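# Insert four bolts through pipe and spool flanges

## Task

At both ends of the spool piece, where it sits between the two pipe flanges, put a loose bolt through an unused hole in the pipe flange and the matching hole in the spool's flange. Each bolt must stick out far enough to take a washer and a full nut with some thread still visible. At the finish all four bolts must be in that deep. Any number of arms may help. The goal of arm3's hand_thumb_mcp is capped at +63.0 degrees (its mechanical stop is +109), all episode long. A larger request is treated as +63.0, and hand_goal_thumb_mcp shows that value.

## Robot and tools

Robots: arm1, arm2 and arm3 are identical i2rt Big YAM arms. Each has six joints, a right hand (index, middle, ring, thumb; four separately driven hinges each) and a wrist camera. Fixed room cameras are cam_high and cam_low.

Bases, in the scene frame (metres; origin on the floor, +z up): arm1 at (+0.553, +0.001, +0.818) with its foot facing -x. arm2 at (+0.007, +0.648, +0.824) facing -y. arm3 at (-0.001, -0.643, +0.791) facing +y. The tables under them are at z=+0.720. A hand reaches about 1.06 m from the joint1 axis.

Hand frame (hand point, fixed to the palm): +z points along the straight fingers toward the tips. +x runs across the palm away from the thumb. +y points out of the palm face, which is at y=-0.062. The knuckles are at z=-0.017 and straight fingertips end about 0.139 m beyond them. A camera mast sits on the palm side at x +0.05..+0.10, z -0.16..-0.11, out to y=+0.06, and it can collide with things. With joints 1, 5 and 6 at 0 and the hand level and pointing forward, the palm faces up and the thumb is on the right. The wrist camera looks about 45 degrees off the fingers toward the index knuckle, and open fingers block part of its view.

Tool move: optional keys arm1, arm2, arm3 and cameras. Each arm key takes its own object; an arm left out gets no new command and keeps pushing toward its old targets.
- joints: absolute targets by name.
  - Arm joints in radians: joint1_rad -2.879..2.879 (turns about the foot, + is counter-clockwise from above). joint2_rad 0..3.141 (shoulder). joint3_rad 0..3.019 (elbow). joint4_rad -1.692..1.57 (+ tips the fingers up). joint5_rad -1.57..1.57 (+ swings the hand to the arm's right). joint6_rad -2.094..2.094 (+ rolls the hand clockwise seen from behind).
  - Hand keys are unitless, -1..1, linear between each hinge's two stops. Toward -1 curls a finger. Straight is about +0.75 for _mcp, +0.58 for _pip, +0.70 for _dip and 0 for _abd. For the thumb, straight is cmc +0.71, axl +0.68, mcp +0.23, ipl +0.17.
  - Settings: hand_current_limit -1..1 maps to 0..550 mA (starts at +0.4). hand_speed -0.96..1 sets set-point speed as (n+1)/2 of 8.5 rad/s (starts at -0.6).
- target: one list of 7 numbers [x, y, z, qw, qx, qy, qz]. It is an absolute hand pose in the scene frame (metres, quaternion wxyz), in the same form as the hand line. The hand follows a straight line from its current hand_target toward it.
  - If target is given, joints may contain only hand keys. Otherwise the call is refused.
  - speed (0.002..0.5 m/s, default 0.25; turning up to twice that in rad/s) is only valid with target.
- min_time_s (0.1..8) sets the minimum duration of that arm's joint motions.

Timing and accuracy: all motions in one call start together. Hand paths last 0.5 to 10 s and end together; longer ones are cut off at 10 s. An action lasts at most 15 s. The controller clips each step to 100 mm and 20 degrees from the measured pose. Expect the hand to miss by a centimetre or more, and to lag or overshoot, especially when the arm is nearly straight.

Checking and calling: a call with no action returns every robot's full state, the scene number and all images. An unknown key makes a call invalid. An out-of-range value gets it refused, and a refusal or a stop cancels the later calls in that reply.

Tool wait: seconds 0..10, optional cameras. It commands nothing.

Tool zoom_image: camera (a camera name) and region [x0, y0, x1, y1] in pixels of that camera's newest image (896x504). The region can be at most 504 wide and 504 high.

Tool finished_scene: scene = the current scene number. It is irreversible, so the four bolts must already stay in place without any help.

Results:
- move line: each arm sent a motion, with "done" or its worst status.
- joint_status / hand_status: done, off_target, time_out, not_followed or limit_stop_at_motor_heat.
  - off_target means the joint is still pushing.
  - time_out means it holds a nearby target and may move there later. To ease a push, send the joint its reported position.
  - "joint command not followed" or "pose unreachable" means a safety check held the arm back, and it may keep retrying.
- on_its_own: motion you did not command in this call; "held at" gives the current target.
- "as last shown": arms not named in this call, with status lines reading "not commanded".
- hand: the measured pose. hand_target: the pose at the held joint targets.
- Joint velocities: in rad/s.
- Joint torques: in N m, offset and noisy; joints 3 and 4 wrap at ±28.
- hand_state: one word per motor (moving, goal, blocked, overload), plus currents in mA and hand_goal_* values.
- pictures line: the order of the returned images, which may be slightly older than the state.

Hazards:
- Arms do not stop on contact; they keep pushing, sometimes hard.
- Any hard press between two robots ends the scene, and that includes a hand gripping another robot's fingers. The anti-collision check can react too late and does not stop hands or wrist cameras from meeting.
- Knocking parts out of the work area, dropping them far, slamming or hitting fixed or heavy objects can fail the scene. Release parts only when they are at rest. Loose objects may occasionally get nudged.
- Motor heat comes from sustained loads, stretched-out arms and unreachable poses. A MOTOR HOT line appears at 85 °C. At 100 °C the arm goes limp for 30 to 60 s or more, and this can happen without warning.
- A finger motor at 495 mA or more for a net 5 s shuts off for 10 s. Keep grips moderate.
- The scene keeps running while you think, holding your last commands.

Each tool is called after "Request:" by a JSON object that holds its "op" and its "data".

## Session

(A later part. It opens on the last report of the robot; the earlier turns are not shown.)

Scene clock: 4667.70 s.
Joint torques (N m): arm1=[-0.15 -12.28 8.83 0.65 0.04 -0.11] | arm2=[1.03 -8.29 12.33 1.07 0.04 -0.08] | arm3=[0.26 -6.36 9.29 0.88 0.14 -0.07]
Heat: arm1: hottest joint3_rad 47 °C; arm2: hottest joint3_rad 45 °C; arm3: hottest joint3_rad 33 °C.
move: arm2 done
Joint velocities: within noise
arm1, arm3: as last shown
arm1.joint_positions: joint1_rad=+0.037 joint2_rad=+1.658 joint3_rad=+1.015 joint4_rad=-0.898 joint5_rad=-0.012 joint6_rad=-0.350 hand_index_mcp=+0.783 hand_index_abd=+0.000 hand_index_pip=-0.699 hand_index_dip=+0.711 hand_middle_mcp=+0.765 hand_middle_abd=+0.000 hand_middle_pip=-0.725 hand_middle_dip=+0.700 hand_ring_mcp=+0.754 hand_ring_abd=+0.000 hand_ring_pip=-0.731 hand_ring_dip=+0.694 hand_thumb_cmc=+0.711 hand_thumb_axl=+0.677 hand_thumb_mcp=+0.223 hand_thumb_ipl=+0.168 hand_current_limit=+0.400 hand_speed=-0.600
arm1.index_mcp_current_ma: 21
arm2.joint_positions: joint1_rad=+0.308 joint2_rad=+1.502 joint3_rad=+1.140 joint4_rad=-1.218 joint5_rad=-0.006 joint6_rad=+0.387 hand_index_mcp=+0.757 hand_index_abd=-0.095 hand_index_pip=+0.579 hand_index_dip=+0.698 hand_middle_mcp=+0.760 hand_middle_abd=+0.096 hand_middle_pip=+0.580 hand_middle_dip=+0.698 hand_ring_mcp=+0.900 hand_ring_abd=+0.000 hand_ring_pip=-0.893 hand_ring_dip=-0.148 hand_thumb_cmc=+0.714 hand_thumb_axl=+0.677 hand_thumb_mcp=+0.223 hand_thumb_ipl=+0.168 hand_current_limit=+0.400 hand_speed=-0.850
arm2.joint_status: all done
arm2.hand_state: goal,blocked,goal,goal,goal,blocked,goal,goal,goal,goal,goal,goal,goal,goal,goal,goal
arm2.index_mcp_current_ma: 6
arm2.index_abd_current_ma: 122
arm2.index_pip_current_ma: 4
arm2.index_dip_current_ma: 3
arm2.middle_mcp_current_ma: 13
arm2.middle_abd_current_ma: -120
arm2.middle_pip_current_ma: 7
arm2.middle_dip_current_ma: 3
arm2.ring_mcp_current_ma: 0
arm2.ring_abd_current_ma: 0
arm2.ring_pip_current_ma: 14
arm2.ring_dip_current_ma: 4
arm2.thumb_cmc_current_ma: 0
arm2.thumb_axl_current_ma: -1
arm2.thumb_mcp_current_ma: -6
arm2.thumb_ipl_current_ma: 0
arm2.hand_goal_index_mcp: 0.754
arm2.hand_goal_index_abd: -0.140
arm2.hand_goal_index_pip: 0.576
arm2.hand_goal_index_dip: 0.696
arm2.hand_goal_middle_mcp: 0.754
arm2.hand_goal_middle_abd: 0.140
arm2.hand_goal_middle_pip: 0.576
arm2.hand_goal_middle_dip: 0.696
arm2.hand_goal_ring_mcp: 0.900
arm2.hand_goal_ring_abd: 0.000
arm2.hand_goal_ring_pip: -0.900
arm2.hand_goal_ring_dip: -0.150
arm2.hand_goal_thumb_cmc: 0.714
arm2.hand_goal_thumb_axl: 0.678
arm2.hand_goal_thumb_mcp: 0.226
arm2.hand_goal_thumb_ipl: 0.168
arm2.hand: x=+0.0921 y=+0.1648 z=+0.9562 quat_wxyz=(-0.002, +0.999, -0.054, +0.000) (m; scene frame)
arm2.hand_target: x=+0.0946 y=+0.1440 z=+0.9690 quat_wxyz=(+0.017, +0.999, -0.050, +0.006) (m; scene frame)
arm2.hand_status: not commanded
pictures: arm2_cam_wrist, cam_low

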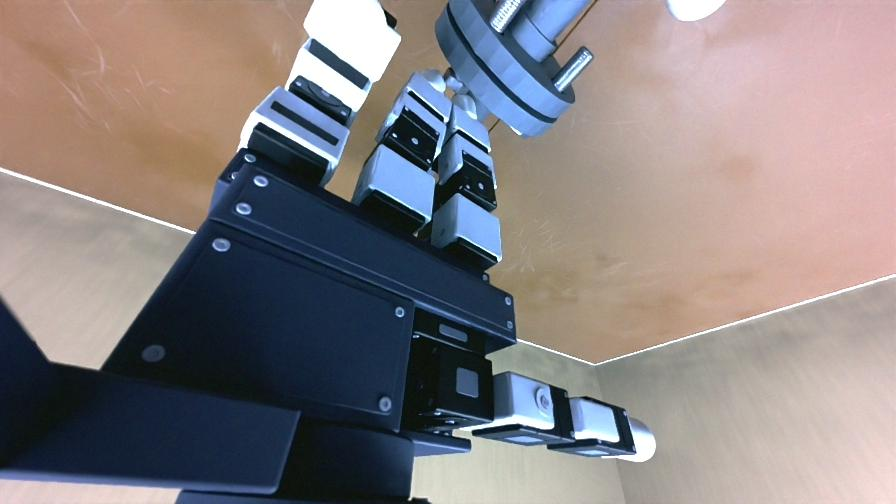

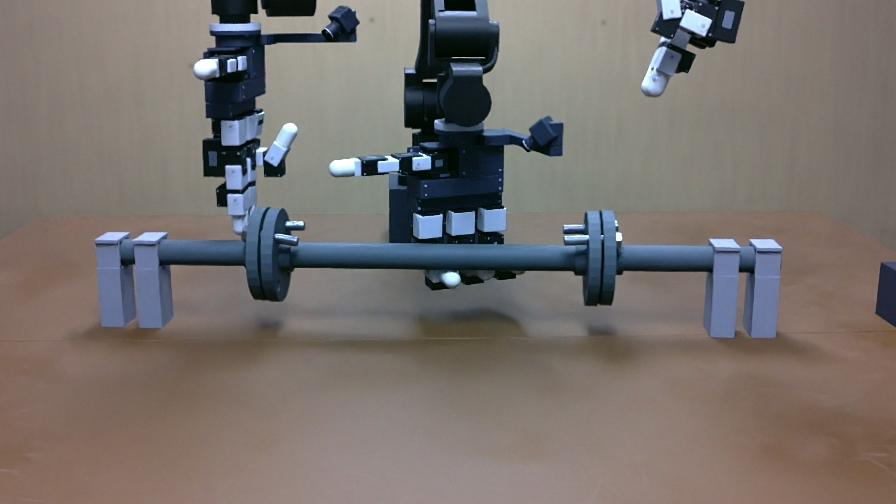

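Request:
{"op": "move", "data": {"arm2": {"joints": {"joint1_rad": 0.297, "joint2_rad": 1.526, "joint3_rad": 1.193}, "min_time_s": 1.5}, "cameras": ["arm2_cam_wrist", "cam_low"]}}

Request:
{"op": "zoom_image", "data": {"camera": "cam_low", "region": [190, 205, 310, 265]}}

Request:
{"op": "zoom_image", "data": {"camera": "arm2_cam_wrist", "region": [370, 0, 550, 130]}}

Scene clock: 4676.37 s.
Joint torques (N m): arm1=[-0.21 -12.28 8.84 0.66 0.04 -0.11] | arm2=[1.08 -8.35 12.31 1.07 0.04 -0.08] | arm3=[0.26 -6.36 9.28 0.9 0.14 -0.07]
Heat: arm1: hottest joint3_rad 47 °C; arm2: hottest joint3_rad 46 °C; arm3: hottest joint3_rad 33 °C.
move: arm2 done
Joint velocities: within noise
arm1, arm3: as last shown
arm1.joint_positions: joint1_rad=+0.037 joint2_rad=+1.658 joint3_rad=+1.015 joint4_rad=-0.898 joint5_rad=-0.012 joint6_rad=-0.350 hand_index_mcp=+0.783 hand_index_abd=+0.000 hand_index_pip=-0.698 hand_index_dip=+0.712 hand_middle_mcp=+0.765 hand_middle_abd=+0.000 hand_middle_pip=-0.725 hand_middle_dip=+0.701 hand_ring_mcp=+0.754 hand_ring_abd=+0.000 hand_ring_pip=-0.731 hand_ring_dip=+0.694 hand_thumb_cmc=+0.711 hand_thumb_axl=+0.677 hand_thumb_mcp=+0.223 hand_thumb_ipl=+0.168 hand_current_limit=+0.400 hand_speed=-0.600
arm1.index_pip_current_ma: 33
arm1.middle_mcp_current_ma: 4
arm2.joint_positions: joint1_rad=+0.306 joint2_rad=+1.508 joint3_rad=+1.146 joint4_rad=-1.218 joint5_rad=-0.006 joint6_rad=+0.387 hand_index_mcp=+0.757 hand_index_abd=-0.095 hand_index_pip=+0.579 hand_index_dip=+0.698 hand_middle_mcp=+0.760 hand_middle_abd=+0.096 hand_middle_pip=+0.580 hand_middle_dip=+0.698 hand_ring_mcp=+0.900 hand_ring_abd=+0.000 hand_ring_pip=-0.893 hand_ring_dip=-0.148 hand_thumb_cmc=+0.714 hand_thumb_axl=+0.677 hand_thumb_mcp=+0.223 hand_thumb_ipl=+0.168 hand_current_limit=+0.400 hand_speed=-0.850
arm2.joint_status: all done
arm2.hand_state: goal,blocked,goal,goal,goal,blocked,goal,goal,goal,goal,goal,goal,goal,goal,goal,goal
arm2.index_mcp_current_ma: 6
arm2.index_abd_current_ma: 122
arm2.index_pip_current_ma: 4
arm2.index_dip_current_ma: 3
arm2.middle_mcp_current_ma: 13
arm2.middle_abd_current_ma: -120
arm2.middle_pip_current_ma: 7
arm2.middle_dip_current_ma: 3
arm2.ring_mcp_current_ma: 0
arm2.ring_abd_current_ma: 0
arm2.ring_pip_current_ma: 14
arm2.ring_dip_current_ma: 4
arm2.thumb_cmc_current_ma: 0
arm2.thumb_axl_current_ma: -1
arm2.thumb_mcp_current_ma: -6
arm2.thumb_ipl_current_ma: 0
arm2.hand_goal_index_mcp: 0.754
arm2.hand_goal_index_abd: -0.140
arm2.hand_goal_index_pip: 0.576
arm2.hand_goal_index_dip: 0.696
arm2.hand_goal_middle_mcp: 0.754
arm2.hand_goal_middle_abd: 0.140
arm2.hand_goal_middle_pip: 0.576
arm2.hand_goal_middle_dip: 0.696
arm2.hand_goal_ring_mcp: 0.900
arm2.hand_goal_ring_abd: 0.000
arm2.hand_goal_ring_pip: -0.900
arm2.hand_goal_ring_dip: -0.150
arm2.hand_goal_thumb_cmc: 0.714
arm2.hand_goal_thumb_axl: 0.678
arm2.hand_goal_thumb_mcp: 0.226
arm2.hand_goal_thumb_ipl: 0.168
arm2.hand: x=+0.0917 y=+0.1623 z=+0.9565 quat_wxyz=(-0.001, +0.998, -0.055, +0.001) (m; scene frame)
arm2.hand_target: x=+0.0941 y=+0.1415 z=+0.9691 quat_wxyz=(+0.018, +0.999, -0.051, +0.006) (m; scene frame)
arm2.hand_status: not commanded
pictures: arm2_cam_wrist, cam_low

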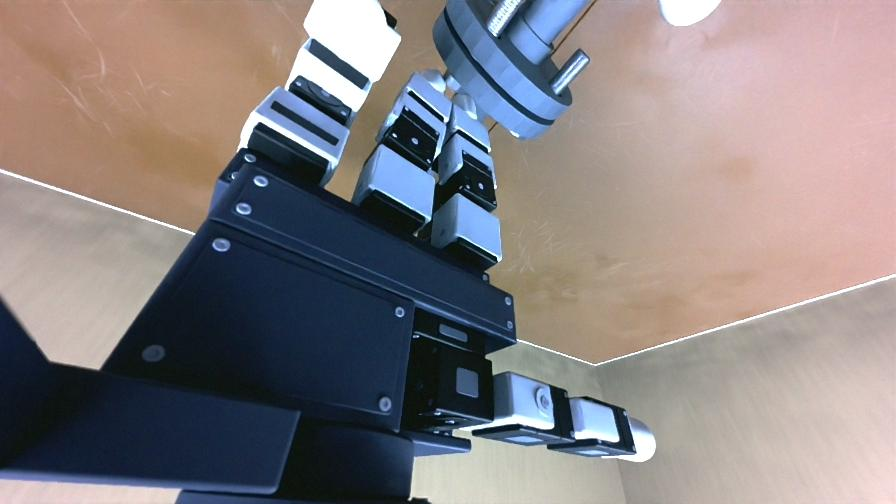

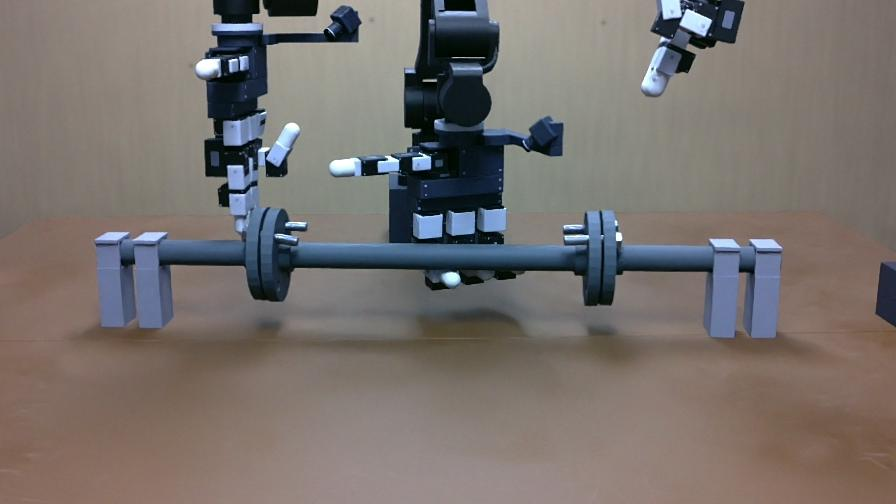

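Scaled by 4.200.

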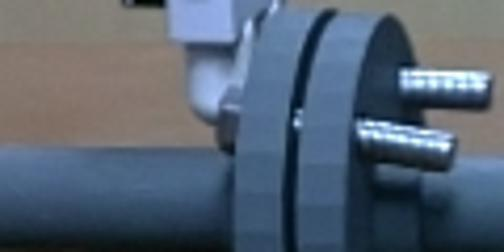

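Scaled by 2.800.

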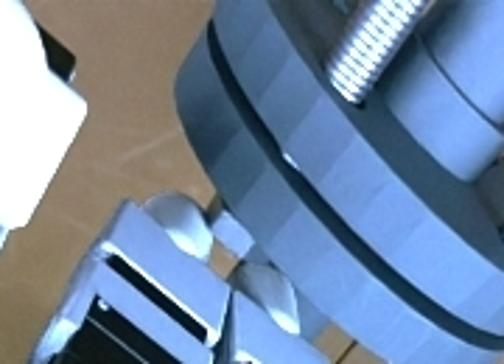

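Request:
{"op": "move", "data": {"arm2": {"joints": {"joint1_rad": 0.2955, "joint2_rad": 1.531, "joint3_rad": 1.198}, "min_time_s": 1.5}, "cameras": ["arm2_cam_wrist", "cam_low"]}}

Request:
{"op": "zoom_image", "data": {"camera": "cam_low", "region": [190, 205, 310, 265]}}

Request:
{"op": "zoom_image", "data": {"camera": "arm2_cam_wrist", "region": [370, 0, 550, 130]}}

Scene clock: 4683.47 s.
Joint torques (N m): arm1=[-0.21 -12.28 8.83 0.65 0.04 -0.11] | arm2=[1.03 -8.41 12.34 1.07 0.04 -0.08] | arm3=[0.26 -6.3 9.29 0.88 0.14 -0.07]
Heat: arm1: hottest joint3_rad 47 °C; arm2: hottest joint3_rad 46 °C; arm3: hottest joint3_rad 33 °C.
move: arm2 done
Joint velocities: within noise
arm1, arm3: as last shown
arm1.joint_positions: joint1_rad=+0.037 joint2_rad=+1.658 joint3_rad=+1.015 joint4_rad=-0.898 joint5_rad=-0.012 joint6_rad=-0.350 hand_index_mcp=+0.783 hand_index_abd=+0.000 hand_index_pip=-0.697 hand_index_dip=+0.712 hand_middle_mcp=+0.766 hand_middle_abd=+0.000 hand_middle_pip=-0.725 hand_middle_dip=+0.701 hand_ring_mcp=+0.754 hand_ring_abd=+0.000 hand_ring_pip=-0.731 hand_ring_dip=+0.694 hand_thumb_cmc=+0.711 hand_thumb_axl=+0.677 hand_thumb_mcp=+0.223 hand_thumb_ipl=+0.168 hand_current_limit=+0.400 hand_speed=-0.600
arm1.index_pip_current_ma: 34
arm1.index_dip_current_ma: 7
arm2.joint_positions: joint1_rad=+0.304 joint2_rad=+1.512 joint3_rad=+1.150 joint4_rad=-1.218 joint5_rad=-0.006 joint6_rad=+0.387 hand_index_mcp=+0.757 hand_index_abd=-0.095 hand_index_pip=+0.579 hand_index_dip=+0.698 hand_middle_mcp=+0.759 hand_middle_abd=+0.096 hand_middle_pip=+0.580 hand_middle_dip=+0.698 hand_ring_mcp=+0.900 hand_ring_abd=+0.000 hand_ring_pip=-0.893 hand_ring_dip=-0.148 hand_thumb_cmc=+0.714 hand_thumb_axl=+0.677 hand_thumb_mcp=+0.223 hand_thumb_ipl=+0.168 hand_current_limit=+0.400 hand_speed=-0.850
arm2.joint_status: all done
arm2.hand_state: goal,blocked,goal,goal,goal,blocked,goal,goal,goal,goal,goal,goal,goal,goal,goal,goal
arm2.index_mcp_current_ma: 5
arm2.index_abd_current_ma: 122
arm2.index_pip_current_ma: 4
arm2.index_dip_current_ma: 3
arm2.middle_mcp_current_ma: 12
arm2.middle_abd_current_ma: -120
arm2.middle_pip_current_ma: 7
arm2.middle_dip_current_ma: 3
arm2.ring_mcp_current_ma: 0
arm2.ring_abd_current_ma: 0
arm2.ring_pip_current_ma: 14
arm2.ring_dip_current_ma: 4
arm2.thumb_cmc_current_ma: 0
arm2.thumb_axl_current_ma: -1
arm2.thumb_mcp_current_ma: -6
arm2.thumb_ipl_current_ma: 0
arm2.hand_goal_index_mcp: 0.754
arm2.hand_goal_index_abd: -0.140
arm2.hand_goal_index_pip: 0.576
arm2.hand_goal_index_dip: 0.696
arm2.hand_goal_middle_mcp: 0.754
arm2.hand_goal_middle_abd: 0.140
arm2.hand_goal_middle_pip: 0.576
arm2.hand_goal_middle_dip: 0.696
arm2.hand_goal_ring_mcp: 0.900
arm2.hand_goal_ring_abd: 0.000
arm2.hand_goal_ring_pip: -0.900
arm2.hand_goal_ring_dip: -0.150
arm2.hand_goal_thumb_cmc: 0.714
arm2.hand_goal_thumb_axl: 0.678
arm2.hand_goal_thumb_mcp: 0.226
arm2.hand_goal_thumb_ipl: 0.168
arm2.hand: x=+0.0912 y=+0.1605 z=+0.9559 quat_wxyz=(-0.001, +0.998, -0.056, +0.001) (m; scene frame)
arm2.hand_target: x=+0.0935 y=+0.1396 z=+0.9686 quat_wxyz=(+0.017, +0.998, -0.052, +0.006) (m; scene frame)
arm2.hand_status: not commanded
pictures: arm2_cam_wrist, cam_low

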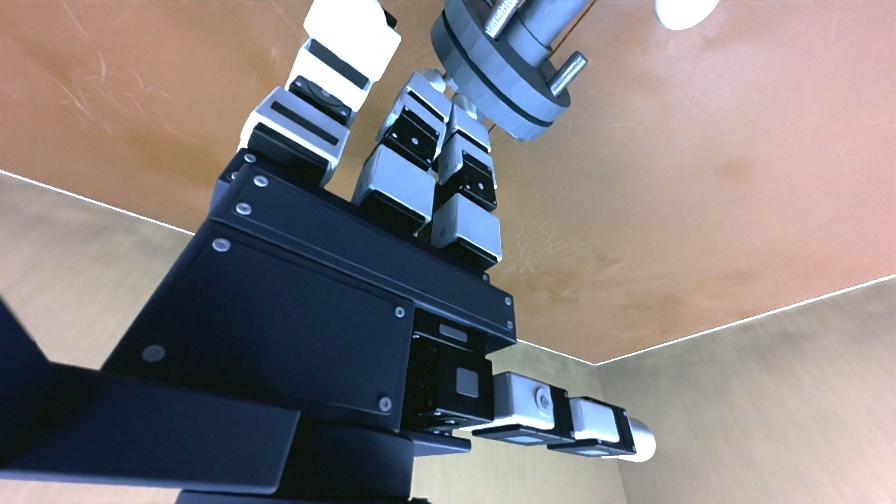

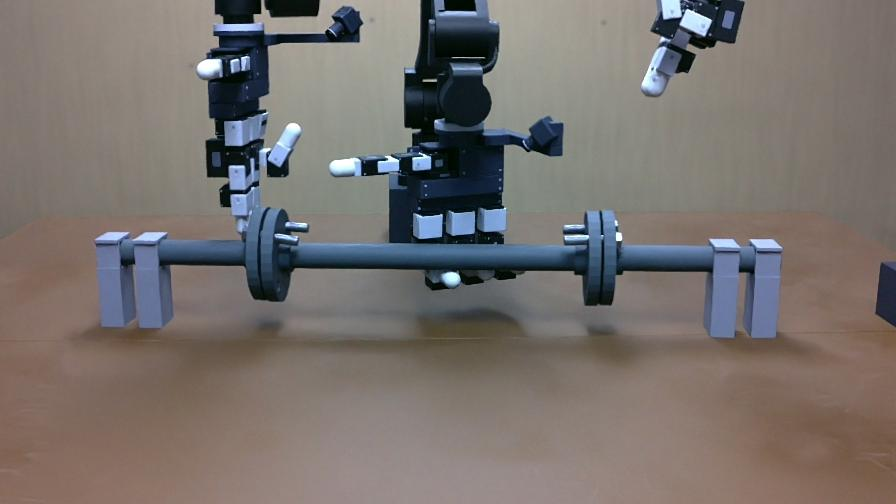

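Scaled by 4.200.

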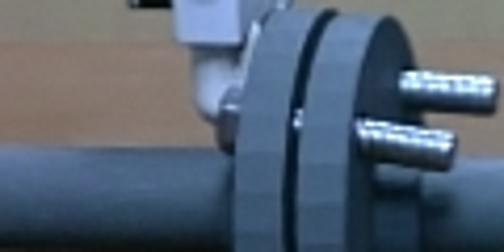

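Scaled by 2.800.

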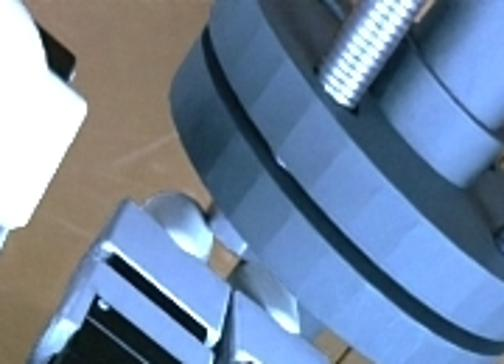

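Request:
{"op": "move", "data": {"arm2": {"joints": {"joint1_rad": 0.294, "joint2_rad": 1.536, "joint3_rad": 1.203}, "min_time_s": 1.5}, "cameras": ["arm2_cam_wrist", "cam_low"]}}

Request:
{"op": "zoom_image", "data": {"camera": "cam_low", "region": [190, 205, 310, 265]}}

Request:
{"op": "zoom_image", "data": {"camera": "arm2_cam_wrist", "region": [370, 0, 550, 130]}}

Scene clock: 4693.17 s.
Joint torques (N m): arm1=[-0.21 -12.28 8.83 0.66 0.04 -0.11] | arm2=[0.97 -8.53 12.62 1.06 0.05 -0.07] | arm3=[0.26 -6.3 9.31 0.9 0.14 -0.07]
Heat: arm1: hottest joint3_rad 47 °C; arm2: hottest joint3_rad 47 °C; arm3: hottest joint3_rad 33 °C.
move: arm2 done
Joint velocities: within noise
arm1: as last shown
arm2.joint_positions: joint1_rad=+0.303 joint2_rad=+1.518 joint3_rad=+1.152 joint4_rad=-1.218 joint5_rad=-0.006 joint6_rad=+0.387 hand_index_mcp=+0.757 hand_index_abd=-0.095 hand_index_pip=+0.579 hand_index_dip=+0.698 hand_middle_mcp=+0.759 hand_middle_abd=+0.096 hand_middle_pip=+0.580 hand_middle_dip=+0.698 hand_ring_mcp=+0.900 hand_ring_abd=+0.000 hand_ring_pip=-0.893 hand_ring_dip=-0.148 hand_thumb_cmc=+0.714 hand_thumb_axl=+0.677 hand_thumb_mcp=+0.223 hand_thumb_ipl=+0.168 hand_current_limit=+0.400 hand_speed=-0.850
arm2.joint_status: all done
arm2.hand_state: goal,blocked,goal,goal,goal,blocked,goal,goal,goal,goal,goal,goal,goal,goal,goal,goal
arm2.index_mcp_current_ma: 5
arm2.index_abd_current_ma: 122
arm2.index_pip_current_ma: 4
arm2.index_dip_current_ma: 3
arm2.middle_mcp_current_ma: 11
arm2.middle_abd_current_ma: -120
arm2.middle_pip_current_ma: 7
arm2.middle_dip_current_ma: 3
arm2.ring_mcp_current_ma: 0
arm2.ring_abd_current_ma: 0
arm2.ring_pip_current_ma: 14
arm2.ring_dip_current_ma: 4
arm2.thumb_cmc_current_ma: 0
arm2.thumb_axl_current_ma: -1
arm2.thumb_mcp_current_ma: -6
arm2.thumb_ipl_current_ma: 0
arm2.hand_goal_index_mcp: 0.754
arm2.hand_goal_index_abd: -0.140
arm2.hand_goal_index_pip: 0.576
arm2.hand_goal_index_dip: 0.696
arm2.hand_goal_middle_mcp: 0.754
arm2.hand_goal_middle_abd: 0.140
arm2.hand_goal_middle_pip: 0.576
arm2.hand_goal_middle_dip: 0.696
arm2.hand_goal_ring_mcp: 0.900
arm2.hand_goal_ring_abd: 0.000
arm2.hand_goal_ring_pip: -0.900
arm2.hand_goal_ring_dip: -0.150
arm2.hand_goal_thumb_cmc: 0.714
arm2.hand_goal_thumb_axl: 0.678
arm2.hand_goal_thumb_mcp: 0.226
arm2.hand_goal_thumb_ipl: 0.168
arm2.hand: x=+0.0910 y=+0.1598 z=+0.9542 quat_wxyz=(-0.003, +0.998, -0.056, +0.000) (m; scene frame)
arm2.hand_target: x=+0.0934 y=+0.1376 z=+0.9684 quat_wxyz=(+0.017, +0.998, -0.053, +0.006) (m; scene frame)
arm2.hand_status: not commanded
arm3.joint_positions: joint1_rad=+0.043 joint2_rad=+1.012 joint3_rad=+1.206 joint4_rad=-1.338 joint5_rad=+0.000 joint6_rad=+0.151 hand_index_mcp=+0.753 hand_index_abd=-0.076 hand_index_pip=+0.577 hand_index_dip=+0.699 hand_middle_mcp=+0.759 hand_middle_abd=+0.116 hand_middle_pip=+0.580 hand_middle_dip=+0.699 hand_ring_mcp=+0.900 hand_ring_abd=+0.001 hand_ring_pip=-0.894 hand_ring_dip=-0.147 hand_thumb_cmc=+0.715 hand_thumb_axl=+0.677 hand_thumb_mcp=+0.223 hand_thumb_ipl=+0.168 hand_current_limit=+0.400 hand_speed=-0.850
arm3.joint_status: not commanded
arm3.hand_state: goal,blocked,goal,goal,goal,blocked,goal,goal,goal,goal,goal,goal,goal,goal,goal,goal
arm3.index_mcp_current_ma: 0
arm3.index_abd_current_ma: 59
arm3.index_pip_current_ma: 0
arm3.index_dip_current_ma: 0
arm3.middle_mcp_current_ma: 1
arm3.middle_abd_current_ma: -10
arm3.middle_pip_current_ma: 0
arm3.middle_dip_current_ma: 0
arm3.ring_mcp_current_ma: 0
arm3.ring_abd_current_ma: 0
arm3.ring_pip_current_ma: 1
arm3.ring_dip_current_ma: 0
arm3.thumb_cmc_current_ma: 0
arm3.thumb_axl_current_ma: 0
arm3.thumb_mcp_current_ma: 0
arm3.thumb_ipl_current_ma: 0
arm3.hand_goal_index_mcp: 0.754
arm3.hand_goal_index_abd: -0.140
arm3.hand_goal_index_pip: 0.576
arm3.hand_goal_index_dip: 0.696
arm3.hand_goal_middle_mcp: 0.754
arm3.hand_goal_middle_abd: 0.140
arm3.hand_goal_middle_pip: 0.576
arm3.hand_goal_middle_dip: 0.696
arm3.hand_goal_ring_mcp: 0.900
arm3.hand_goal_ring_abd: 0.000
arm3.hand_goal_ring_pip: -0.900
arm3.hand_goal_ring_dip: -0.150
arm3.hand_goal_thumb_cmc: 0.714
arm3.hand_goal_thumb_axl: 0.678
arm3.hand_goal_thumb_mcp: 0.226
arm3.hand_goal_thumb_ipl: 0.168
arm3.hand: x=+0.0132 y=-0.2130 z=+1.1616 quat_wxyz=(-0.023, +0.048, +0.976, +0.212) (m; scene frame)
arm3.hand_target: x=+0.0126 y=-0.2179 z=+1.1620 quat_wxyz=(-0.022, +0.049, +0.976, +0.211) (m; scene frame)
arm3.hand_status: not commanded
pictures: arm2_cam_wrist, cam_low

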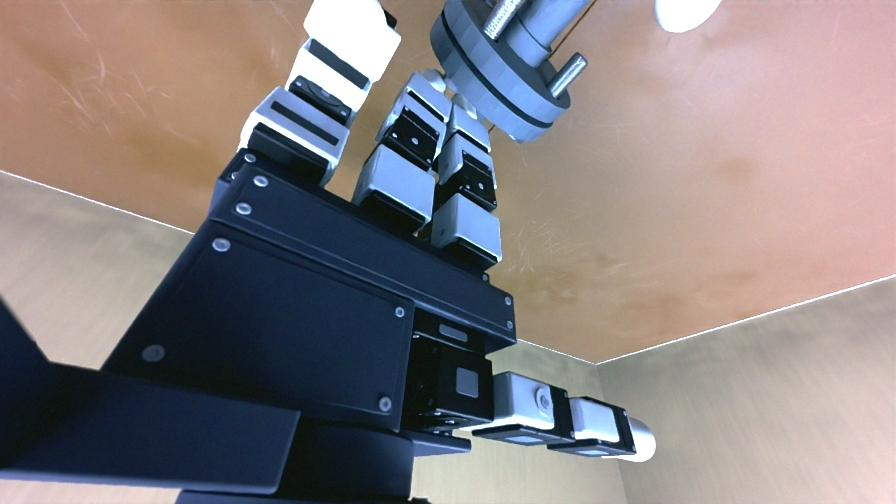

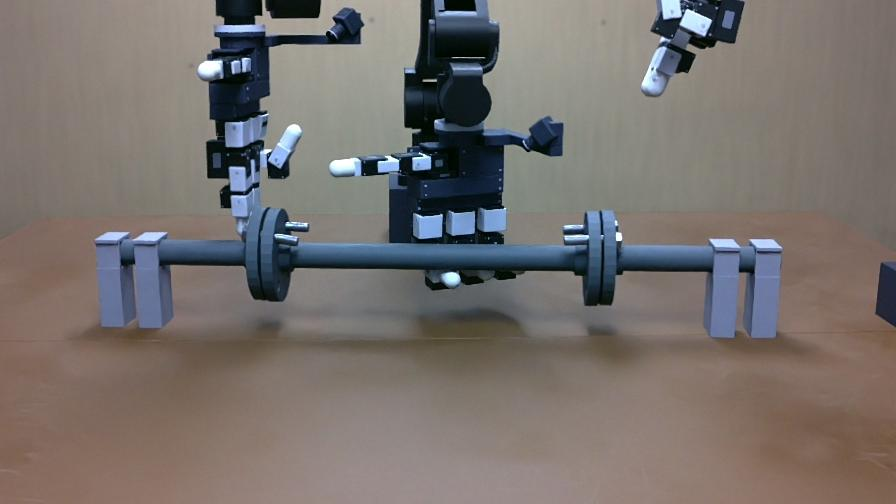

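Scaled by 4.200.

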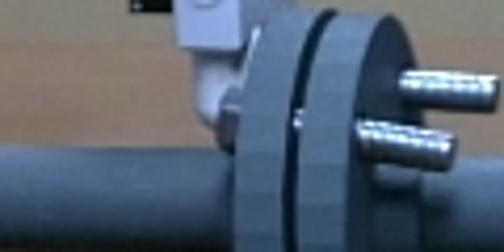

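Scaled by 2.800.

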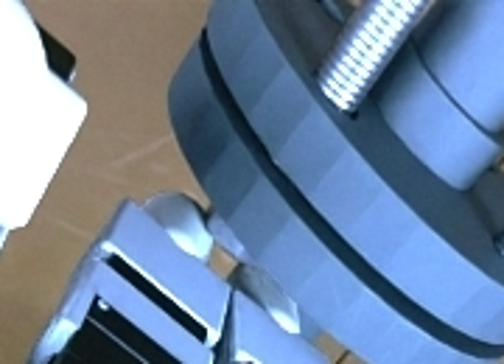

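Request:
{"op": "move", "data": {"arm2": {"joints": {"joint1_rad": 0.303, "joint2_rad": 1.488, "joint3_rad": 1.14}, "min_time_s": 1.5}}}

Request:
{"op": "move", "data": {"arm1": {"joints": {"joint2_rad": 1.65}, "min_time_s": 1.5}, "cameras": ["cam_low", "arm1_cam_wrist"]}}

Request:
{"op": "zoom_image", "data": {"camera": "cam_low", "region": [190, 205, 310, 265]}}

Scene clock: 4704.30 s.
Joint torques (N m): arm1=[-0.21 -12.22 8.83 0.66 0.04 -0.11] | arm2=[1.67 -10.81 8.18 1.07 0.04 -0.08] | arm3=[0.26 -6.36 9.28 0.9 0.14 -0.07]
Heat: arm1: hottest joint3_rad 47 °C; arm2: hottest joint3_rad 45 °C; arm3: hottest joint3_rad 33 °C.
move: arm2 done
Joint velocities: within noise
arm1, arm3: as last shown
arm2.joint_positions: joint1_rad=+0.303 joint2_rad=+1.505 joint3_rad=+1.142 joint4_rad=-1.218 joint5_rad=-0.006 joint6_rad=+0.387 hand_index_mcp=+0.754 hand_index_abd=-0.095 hand_index_pip=+0.578 hand_index_dip=+0.698 hand_middle_mcp=+0.756 hand_middle_abd=+0.096 hand_middle_pip=+0.579 hand_middle_dip=+0.698 hand_ring_mcp=+0.900 hand_ring_abd=+0.000 hand_ring_pip=-0.893 hand_ring_dip=-0.148 hand_thumb_cmc=+0.714 hand_thumb_axl=+0.677 hand_thumb_mcp=+0.223 hand_thumb_ipl=+0.168 hand_current_limit=+0.400 hand_speed=-0.850
arm2.joint_status: all done
arm2.hand_state: goal,blocked,goal,goal,goal,blocked,goal,goal,goal,goal,goal,goal,goal,goal,goal,goal
arm2.index_mcp_current_ma: 0
arm2.index_abd_current_ma: 122
arm2.index_pip_current_ma: 3
arm2.index_dip_current_ma: 3
arm2.middle_mcp_current_ma: 4
arm2.middle_abd_current_ma: -120
arm2.middle_pip_current_ma: 6
arm2.middle_dip_current_ma: 3
arm2.ring_mcp_current_ma: 0
arm2.ring_abd_current_ma: 0
arm2.ring_pip_current_ma: 14
arm2.ring_dip_current_ma: 4
arm2.thumb_cmc_current_ma: 0
arm2.thumb_axl_current_ma: -1
arm2.thumb_mcp_current_ma: -6
arm2.thumb_ipl_current_ma: 0
arm2.hand_goal_index_mcp: 0.754
arm2.hand_goal_index_abd: -0.140
arm2.hand_goal_index_pip: 0.576
arm2.hand_goal_index_dip: 0.696
arm2.hand_goal_middle_mcp: 0.754
arm2.hand_goal_middle_abd: 0.140
arm2.hand_goal_middle_pip: 0.576
arm2.hand_goal_middle_dip: 0.696
arm2.hand_goal_ring_mcp: 0.900
arm2.hand_goal_ring_abd: 0.000
arm2.hand_goal_ring_pip: -0.900
arm2.hand_goal_ring_dip: -0.150
arm2.hand_goal_thumb_cmc: 0.714
arm2.hand_goal_thumb_axl: 0.678
arm2.hand_goal_thumb_mcp: 0.226
arm2.hand_goal_thumb_ipl: 0.168
arm2.hand: x=+0.0899 y=+0.1637 z=+0.9558 quat_wxyz=(-0.002, +0.998, -0.056, +0.000) (m; scene frame)
arm2.hand_target: x=+0.0914 y=+0.1615 z=+0.9637 quat_wxyz=(+0.010, +0.999, -0.048, +0.004) (m; scene frame)
arm2.hand_status: not commanded
pictures: none

Scene clock: 4706.10 s.
Joint torques (N m): arm1=[-0.21 -10.05 8.83 0.66 0.04 -0.11] | arm2=[1.67 -10.81 8.17 1.07 0.05 -0.07] | arm3=[0.26 -6.3 9.28 0.88 0.14 -0.07]
Heat: arm1: hottest joint3_rad 47 °C; arm2: hottest joint3_rad 45 °C; arm3: hottest joint3_rad 33 °C.
move: arm1 done
Joint velocities: within noise
arm1.joint_positions: joint1_rad=+0.037 joint2_rad=+1.658 joint3_rad=+1.015 joint4_rad=-0.898 joint5_rad=-0.012 joint6_rad=-0.350 hand_index_mcp=+0.783 hand_index_abd=+0.000 hand_index_pip=-0.697 hand_index_dip=+0.712 hand_middle_mcp=+0.766 hand_middle_abd=+0.000 hand_middle_pip=-0.725 hand_middle_dip=+0.701 hand_ring_mcp=+0.754 hand_ring_abd=+0.000 hand_ring_pip=-0.731 hand_ring_dip=+0.694 hand_thumb_cmc=+0.711 hand_thumb_axl=+0.677 hand_thumb_mcp=+0.223 hand_thumb_ipl=+0.168 hand_current_limit=+0.400 hand_speed=-0.600
arm1.joint_status: all done
arm1.hand_state: blocked,goal,blocked,goal,goal,goal,goal,goal,goal,goal,goal,goal,goal,goal,goal,goal
arm1.index_mcp_current_ma: 21
arm1.index_abd_current_ma: 0
arm1.index_pip_current_ma: 34
arm1.index_dip_current_ma: 7
arm1.middle_mcp_current_ma: 4
arm1.middle_abd_current_ma: 0
arm1.middle_pip_current_ma: 4
arm1.middle_dip_current_ma: 1
arm1.ring_mcp_current_ma: 0
arm1.ring_abd_current_ma: 0
arm1.ring_pip_current_ma: 1
arm1.ring_dip_current_ma: 0
arm1.thumb_cmc_current_ma: 0
arm1.thumb_axl_current_ma: 0
arm1.thumb_mcp_current_ma: 0
arm1.thumb_ipl_current_ma: 0
arm1.hand_goal_index_mcp: 0.754
arm1.hand_goal_index_abd: 0.000
arm1.hand_goal_index_pip: -0.738
arm1.hand_goal_index_dip: 0.696
arm1.hand_goal_middle_mcp: 0.754
arm1.hand_goal_middle_abd: 0.000
arm1.hand_goal_middle_pip: -0.738
arm1.hand_goal_middle_dip: 0.696
arm1.hand_goal_ring_mcp: 0.754
arm1.hand_goal_ring_abd: 0.000
arm1.hand_goal_ring_pip: -0.738
arm1.hand_goal_ring_dip: 0.696
arm1.hand_goal_thumb_cmc: 0.714
arm1.hand_goal_thumb_axl: 0.678
arm1.hand_goal_thumb_mcp: 0.226
arm1.hand_goal_thumb_ipl: 0.168
arm1.hand: x=+0.0318 y=-0.0431 z=+0.8433 quat_wxyz=(+0.007, +0.838, -0.546, -0.010) (m; scene frame)
arm1.hand_target: x=+0.0111 y=-0.0442 z=+0.8652 quat_wxyz=(+0.022, +0.839, -0.543, -0.030) (m; scene frame)
arm1.hand_status: not commanded
arm2, arm3: as last shown
pictures: arm1_cam_wrist, cam_low

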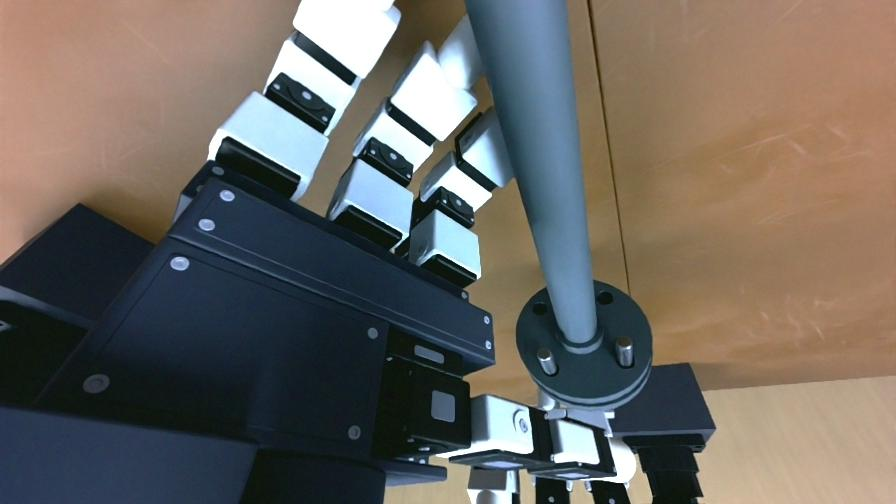

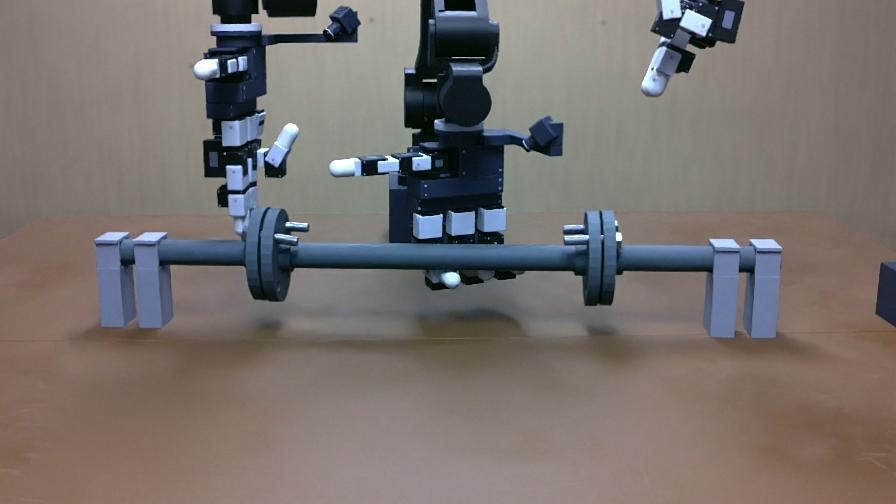

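Scaled by 4.200.

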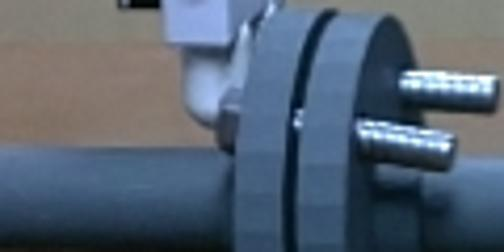

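Request:
{"op": "move", "data": {"arm1": {"joints": {"joint2_rad": 1.684}, "min_time_s": 2}, "cameras": []}}

Request:
{"op": "move", "data": {"arm1": {"joints": {"joint2_rad": 1.70}, "min_time_s": 2}, "cameras": ["cam_low"]}}

Request:
{"op": "zoom_image", "data": {"camera": "cam_low", "region": [190, 205, 310, 265]}}

Scene clock: 4713.80 s.
Joint torques (N m): arm1=[-0.21 -8.64 8.77 0.65 0.04 -0.11] | arm2=[1.67 -10.81 8.17 1.09 0.04 -0.07] | arm3=[0.32 -6.36 9.29 0.9 0.14 -0.06]
Heat: arm1: hottest joint3_rad 47 °C; arm2: hottest joint3_rad 44 °C; arm3: hottest joint3_rad 33 °C.
move: arm1 done
Joint velocities: within noise
arm1.joint_positions: joint1_rad=+0.037 joint2_rad=+1.670 joint3_rad=+1.015 joint4_rad=-0.898 joint5_rad=-0.012 joint6_rad=-0.350 hand_index_mcp=+0.765 hand_index_abd=+0.000 hand_index_pip=-0.716 hand_index_dip=+0.707 hand_middle_mcp=+0.758 hand_middle_abd=+0.000 hand_middle_pip=-0.731 hand_middle_dip=+0.699 hand_ring_mcp=+0.754 hand_ring_abd=+0.000 hand_ring_pip=-0.731 hand_ring_dip=+0.694 hand_thumb_cmc=+0.711 hand_thumb_axl=+0.677 hand_thumb_mcp=+0.223 hand_thumb_ipl=+0.168 hand_current_limit=+0.400 hand_speed=-0.600
arm1.joint_status: all done
arm1.hand_state: goal,goal,blocked,goal,goal,goal,goal,goal,goal,goal,goal,goal,goal,goal,goal,goal
arm1.index_mcp_current_ma: 4
arm1.index_abd_current_ma: 0
arm1.index_pip_current_ma: 11
arm1.index_dip_current_ma: 3
arm1.middle_mcp_current_ma: 1
arm1.middle_abd_current_ma: 0
arm1.middle_pip_current_ma: 2
arm1.middle_dip_current_ma: 0
arm1.ring_mcp_current_ma: 0
arm1.ring_abd_current_ma: 0
arm1.ring_pip_current_ma: 1
arm1.ring_dip_current_ma: 0
arm1.thumb_cmc_current_ma: 0
arm1.thumb_axl_current_ma: 0
arm1.thumb_mcp_current_ma: 0
arm1.thumb_ipl_current_ma: 0
arm1.hand_goal_index_mcp: 0.754
arm1.hand_goal_index_abd: 0.000
arm1.hand_goal_index_pip: -0.738
arm1.hand_goal_index_dip: 0.696
arm1.hand_goal_middle_mcp: 0.754
arm1.hand_goal_middle_abd: 0.000
arm1.hand_goal_middle_pip: -0.738
arm1.hand_goal_middle_dip: 0.696
arm1.hand_goal_ring_mcp: 0.754
arm1.hand_goal_ring_abd: 0.000
arm1.hand_goal_ring_pip: -0.738
arm1.hand_goal_ring_dip: 0.696
arm1.hand_goal_thumb_cmc: 0.714
arm1.hand_goal_thumb_axl: 0.678
arm1.hand_goal_thumb_mcp: 0.226
arm1.hand_goal_thumb_ipl: 0.168
arm1.hand: x=+0.0331 y=-0.0430 z=+0.8373 quat_wxyz=(+0.003, +0.838, -0.546, -0.005) (m; scene frame)
arm1.hand_target: x=+0.0142 y=-0.0438 z=+0.8476 quat_wxyz=(+0.012, +0.839, -0.544, -0.016) (m; scene frame)
arm1.hand_status: not commanded
arm2, arm3: as last shown
pictures: none
No camera images: "cameras" was empty.

Scene clock: 4716.07 s.
Joint torques (N m): arm1=[-0.26 -8.53 8.68 0.62 0.04 -0.11] | arm2=[1.67 -10.87 8.18 1.09 0.05 -0.07] | arm3=[0.26 -6.36 9.28 0.9 0.14 -0.07]
Heat: arm1: hottest joint3_rad 47 °C; arm2: hottest joint3_rad 44 °C; arm3: hottest joint3_rad 33 °C.
move: arm1 done
Joint velocities: within noise
arm1.joint_positions: joint1_rad=+0.037 joint2_rad=+1.684 joint3_rad=+1.015 joint4_rad=-0.898 joint5_rad=-0.012 joint6_rad=-0.350 hand_index_mcp=+0.758 hand_index_abd=+0.000 hand_index_pip=-0.730 hand_index_dip=+0.700 hand_middle_mcp=+0.758 hand_middle_abd=+0.000 hand_middle_pip=-0.731 hand_middle_dip=+0.699 hand_ring_mcp=+0.754 hand_ring_abd=+0.000 hand_ring_pip=-0.731 hand_ring_dip=+0.694 hand_thumb_cmc=+0.711 hand_thumb_axl=+0.677 hand_thumb_mcp=+0.223 hand_thumb_ipl=+0.168 hand_current_limit=+0.400 hand_speed=-0.600
arm1.joint_status: all done
arm1.hand_state: goal,goal,goal,goal,goal,goal,goal,goal,goal,goal,goal,goal,goal,goal,goal,goal
arm1.index_mcp_current_ma: 1
arm1.index_abd_current_ma: 0
arm1.index_pip_current_ma: 2
arm1.index_dip_current_ma: 0
arm1.middle_mcp_current_ma: 1
arm1.middle_abd_current_ma: 0
arm1.middle_pip_current_ma: 2
arm1.middle_dip_current_ma: 0
arm1.ring_mcp_current_ma: 0
arm1.ring_abd_current_ma: 0
arm1.ring_pip_current_ma: 1
arm1.ring_dip_current_ma: 0
arm1.thumb_cmc_current_ma: 0
arm1.thumb_axl_current_ma: 0
arm1.thumb_mcp_current_ma: 0
arm1.thumb_ipl_current_ma: 0
arm1.hand_goal_index_mcp: 0.754
arm1.hand_goal_index_abd: 0.000
arm1.hand_goal_index_pip: -0.738
arm1.hand_goal_index_dip: 0.696
arm1.hand_goal_middle_mcp: 0.754
arm1.hand_goal_middle_abd: 0.000
arm1.hand_goal_middle_pip: -0.738
arm1.hand_goal_middle_dip: 0.696
arm1.hand_goal_ring_mcp: 0.754
arm1.hand_goal_ring_abd: 0.000
arm1.hand_goal_ring_pip: -0.738
arm1.hand_goal_ring_dip: 0.696
arm1.hand_goal_thumb_cmc: 0.714
arm1.hand_goal_thumb_axl: 0.678
arm1.hand_goal_thumb_mcp: 0.226
arm1.hand_goal_thumb_ipl: 0.168
arm1.hand: x=+0.0346 y=-0.0428 z=+0.8307 quat_wxyz=(-0.001, +0.838, -0.546, +0.000) (m; scene frame)
arm1.hand_target: x=+0.0159 y=-0.0436 z=+0.8394 quat_wxyz=(+0.007, +0.839, -0.544, -0.010) (m; scene frame)
arm1.hand_status: not commanded
arm2, arm3: as last shown
pictures: cam_low

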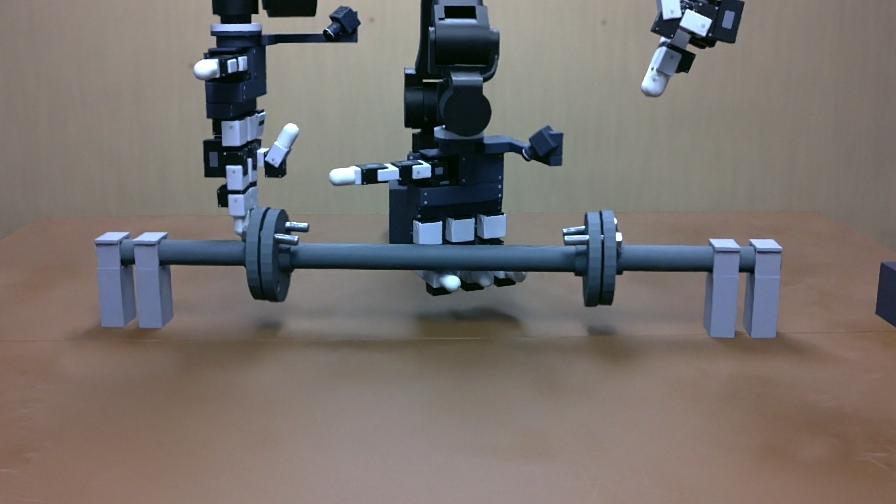

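Scaled by 4.200.

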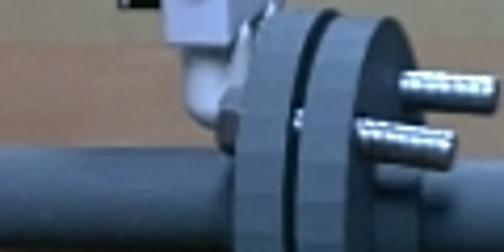

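Request:
{"op": "move", "data": {"arm1": {"joints": {"joint2_rad": 1.745}, "min_time_s": 2}}}

Request:
{"op": "move", "data": {"arm1": {"target": [0.115, -0.043, 0.81, 0.003, 0.838, -0.546, -0.005], "speed": 0.08}, "cameras": ["cam_low", "arm1_cam_wrist"]}}

Request:
{"op": "zoom_image", "data": {"camera": "cam_low", "region": [190, 205, 310, 265]}}

Scene clock: 4732.67 s.
Joint torques (N m): arm1=[-0.26 -8.76 8.39 0.5 0.04 -0.11] | arm2=[1.67 -10.81 8.17 1.09 0.05 -0.07] | arm3=[0.32 -6.3 9.28 0.88 0.14 -0.07]
Heat: arm1: hottest joint3_rad 47 °C; arm2: hottest joint3_rad 42 °C; arm3: hottest joint3_rad 33 °C.
move: arm1 done
Joint velocities: within noise
arm1.joint_positions: joint1_rad=+0.037 joint2_rad=+1.729 joint3_rad=+1.015 joint4_rad=-0.898 joint5_rad=-0.012 joint6_rad=-0.350 hand_index_mcp=+0.758 hand_index_abd=+0.000 hand_index_pip=-0.730 hand_index_dip=+0.700 hand_middle_mcp=+0.757 hand_middle_abd=+0.000 hand_middle_pip=-0.731 hand_middle_dip=+0.699 hand_ring_mcp=+0.754 hand_ring_abd=+0.000 hand_ring_pip=-0.731 hand_ring_dip=+0.694 hand_thumb_cmc=+0.711 hand_thumb_axl=+0.677 hand_thumb_mcp=+0.223 hand_thumb_ipl=+0.168 hand_current_limit=+0.400 hand_speed=-0.600
arm1.joint_status: all done
arm1.hand_state: goal,goal,goal,goal,goal,goal,goal,goal,goal,goal,goal,goal,goal,goal,goal,goal
arm1.index_mcp_current_ma: 0
arm1.index_abd_current_ma: 0
arm1.index_pip_current_ma: 2
arm1.index_dip_current_ma: 0
arm1.middle_mcp_current_ma: 0
arm1.middle_abd_current_ma: 0
arm1.middle_pip_current_ma: 2
arm1.middle_dip_current_ma: 0
arm1.ring_mcp_current_ma: 0
arm1.ring_abd_current_ma: 0
arm1.ring_pip_current_ma: 1
arm1.ring_dip_current_ma: 0
arm1.thumb_cmc_current_ma: 0
arm1.thumb_axl_current_ma: 0
arm1.thumb_mcp_current_ma: 0
arm1.thumb_ipl_current_ma: 0
arm1.hand_goal_index_mcp: 0.754
arm1.hand_goal_index_abd: 0.000
arm1.hand_goal_index_pip: -0.738
arm1.hand_goal_index_dip: 0.696
arm1.hand_goal_middle_mcp: 0.754
arm1.hand_goal_middle_abd: 0.000
arm1.hand_goal_middle_pip: -0.738
arm1.hand_goal_middle_dip: 0.696
arm1.hand_goal_ring_mcp: 0.754
arm1.hand_goal_ring_abd: 0.000
arm1.hand_goal_ring_pip: -0.738
arm1.hand_goal_ring_dip: 0.696
arm1.hand_goal_thumb_cmc: 0.714
arm1.hand_goal_thumb_axl: 0.678
arm1.hand_goal_thumb_mcp: 0.226
arm1.hand_goal_thumb_ipl: 0.168
arm1.hand: x=+0.0405 y=-0.0421 z=+0.8080 quat_wxyz=(-0.015, +0.838, -0.546, +0.019) (m; scene frame)
arm1.hand_target: x=+0.0213 y=-0.0429 z=+0.8161 quat_wxyz=(-0.006, +0.839, -0.544, +0.008) (m; scene frame)
arm1.hand_status: not commanded
arm2, arm3: as last shown
pictures: none

Scene clock: 4734.43 s.
Joint torques (N m): arm1=[0.67 -7.88 4.86 1.02 0.09 0.02] | arm2=[1.67 -10.81 8.17 1.07 0.04 -0.08] | arm3=[0.26 -6.3 9.29 0.9 0.14 -0.07]
Heat: arm1: hottest joint3_rad 46 °C; arm2: hottest joint3_rad 42 °C; arm3: hottest joint3_rad 33 °C.
move: arm1 done
Joint velocities: within noise
arm1.joint_positions: joint1_rad=+0.045 joint2_rad=+1.554 joint3_rad=+0.758 joint4_rad=-0.775 joint5_rad=-0.012 joint6_rad=-0.341 hand_index_mcp=+0.757 hand_index_abd=+0.000 hand_index_pip=-0.730 hand_index_dip=+0.700 hand_middle_mcp=+0.756 hand_middle_abd=+0.000 hand_middle_pip=-0.731 hand_middle_dip=+0.699 hand_ring_mcp=+0.754 hand_ring_abd=+0.000 hand_ring_pip=-0.731 hand_ring_dip=+0.694 hand_thumb_cmc=+0.711 hand_thumb_axl=+0.677 hand_thumb_mcp=+0.223 hand_thumb_ipl=+0.168 hand_current_limit=+0.400 hand_speed=-0.600
arm1.joint_status: not commanded
arm1.hand_state: goal,goal,goal,goal,goal,goal,goal,goal,goal,goal,goal,goal,goal,goal,goal,goal
arm1.index_mcp_current_ma: 0
arm1.index_abd_current_ma: 0
arm1.index_pip_current_ma: 2
arm1.index_dip_current_ma: 0
arm1.middle_mcp_current_ma: 0
arm1.middle_abd_current_ma: 0
arm1.middle_pip_current_ma: 1
arm1.middle_dip_current_ma: 0
arm1.ring_mcp_current_ma: 0
arm1.ring_abd_current_ma: 0
arm1.ring_pip_current_ma: 1
arm1.ring_dip_current_ma: 0
arm1.thumb_cmc_current_ma: 0
arm1.thumb_axl_current_ma: 0
arm1.thumb_mcp_current_ma: 0
arm1.thumb_ipl_current_ma: 0
arm1.hand_goal_index_mcp: 0.754
arm1.hand_goal_index_abd: 0.000
arm1.hand_goal_index_pip: -0.738
arm1.hand_goal_index_dip: 0.696
arm1.hand_goal_middle_mcp: 0.754
arm1.hand_goal_middle_abd: 0.000
arm1.hand_goal_middle_pip: -0.738
arm1.hand_goal_middle_dip: 0.696
arm1.hand_goal_ring_mcp: 0.754
arm1.hand_goal_ring_abd: 0.000
arm1.hand_goal_ring_pip: -0.738
arm1.hand_goal_ring_dip: 0.696
arm1.hand_goal_thumb_cmc: 0.714
arm1.hand_goal_thumb_axl: 0.678
arm1.hand_goal_thumb_mcp: 0.226
arm1.hand_goal_thumb_ipl: 0.168
arm1.hand: x=+0.1169 y=-0.0401 z=+0.8057 quat_wxyz=(-0.002, +0.838, -0.546, +0.002) (m; scene frame)
arm1.hand_target: x=+0.1149 y=-0.0429 z=+0.8101 quat_wxyz=(+0.003, +0.838, -0.546, -0.005) (m; scene frame)
arm1.hand_status: done (0.006 m and 1.0 deg from the pose sent, 0.075 m and 3.4 deg at the start)
arm2, arm3: as last shown
pictures: arm1_cam_wrist, cam_low

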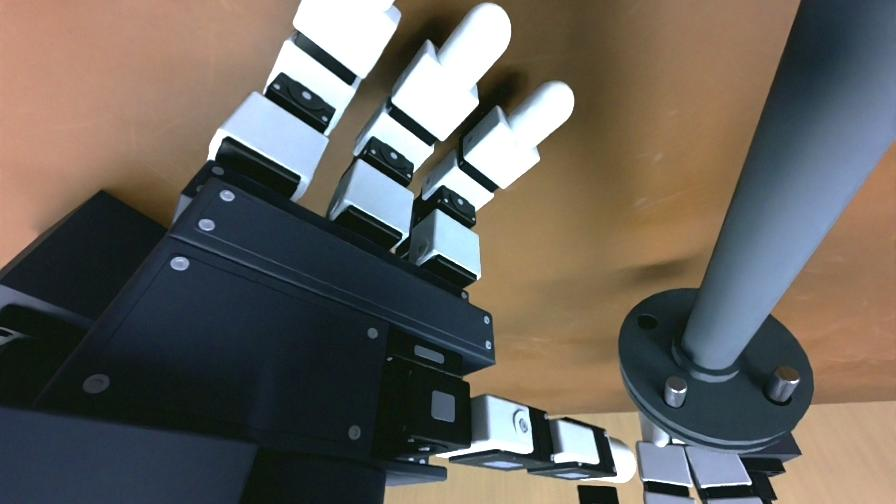

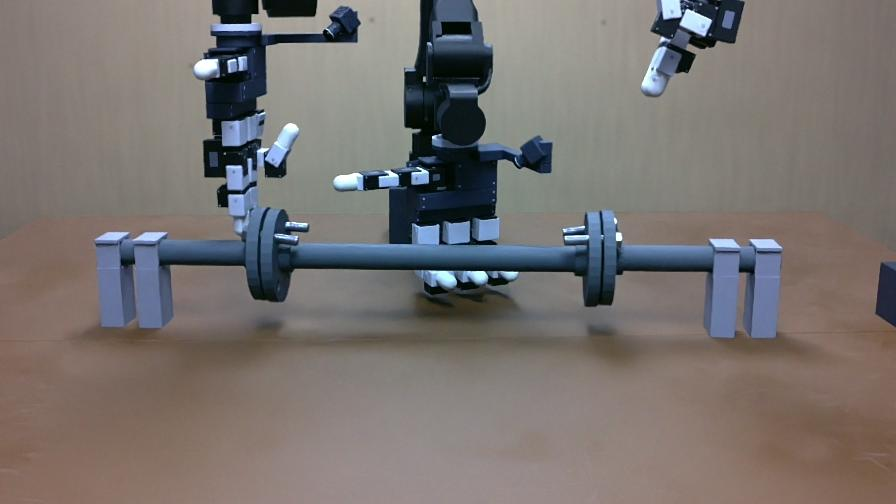

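Scaled by 4.200.

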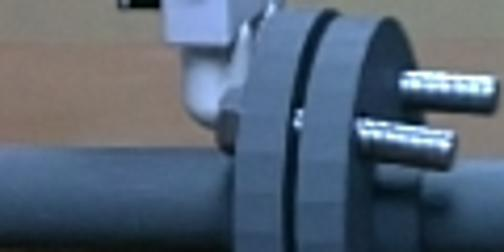

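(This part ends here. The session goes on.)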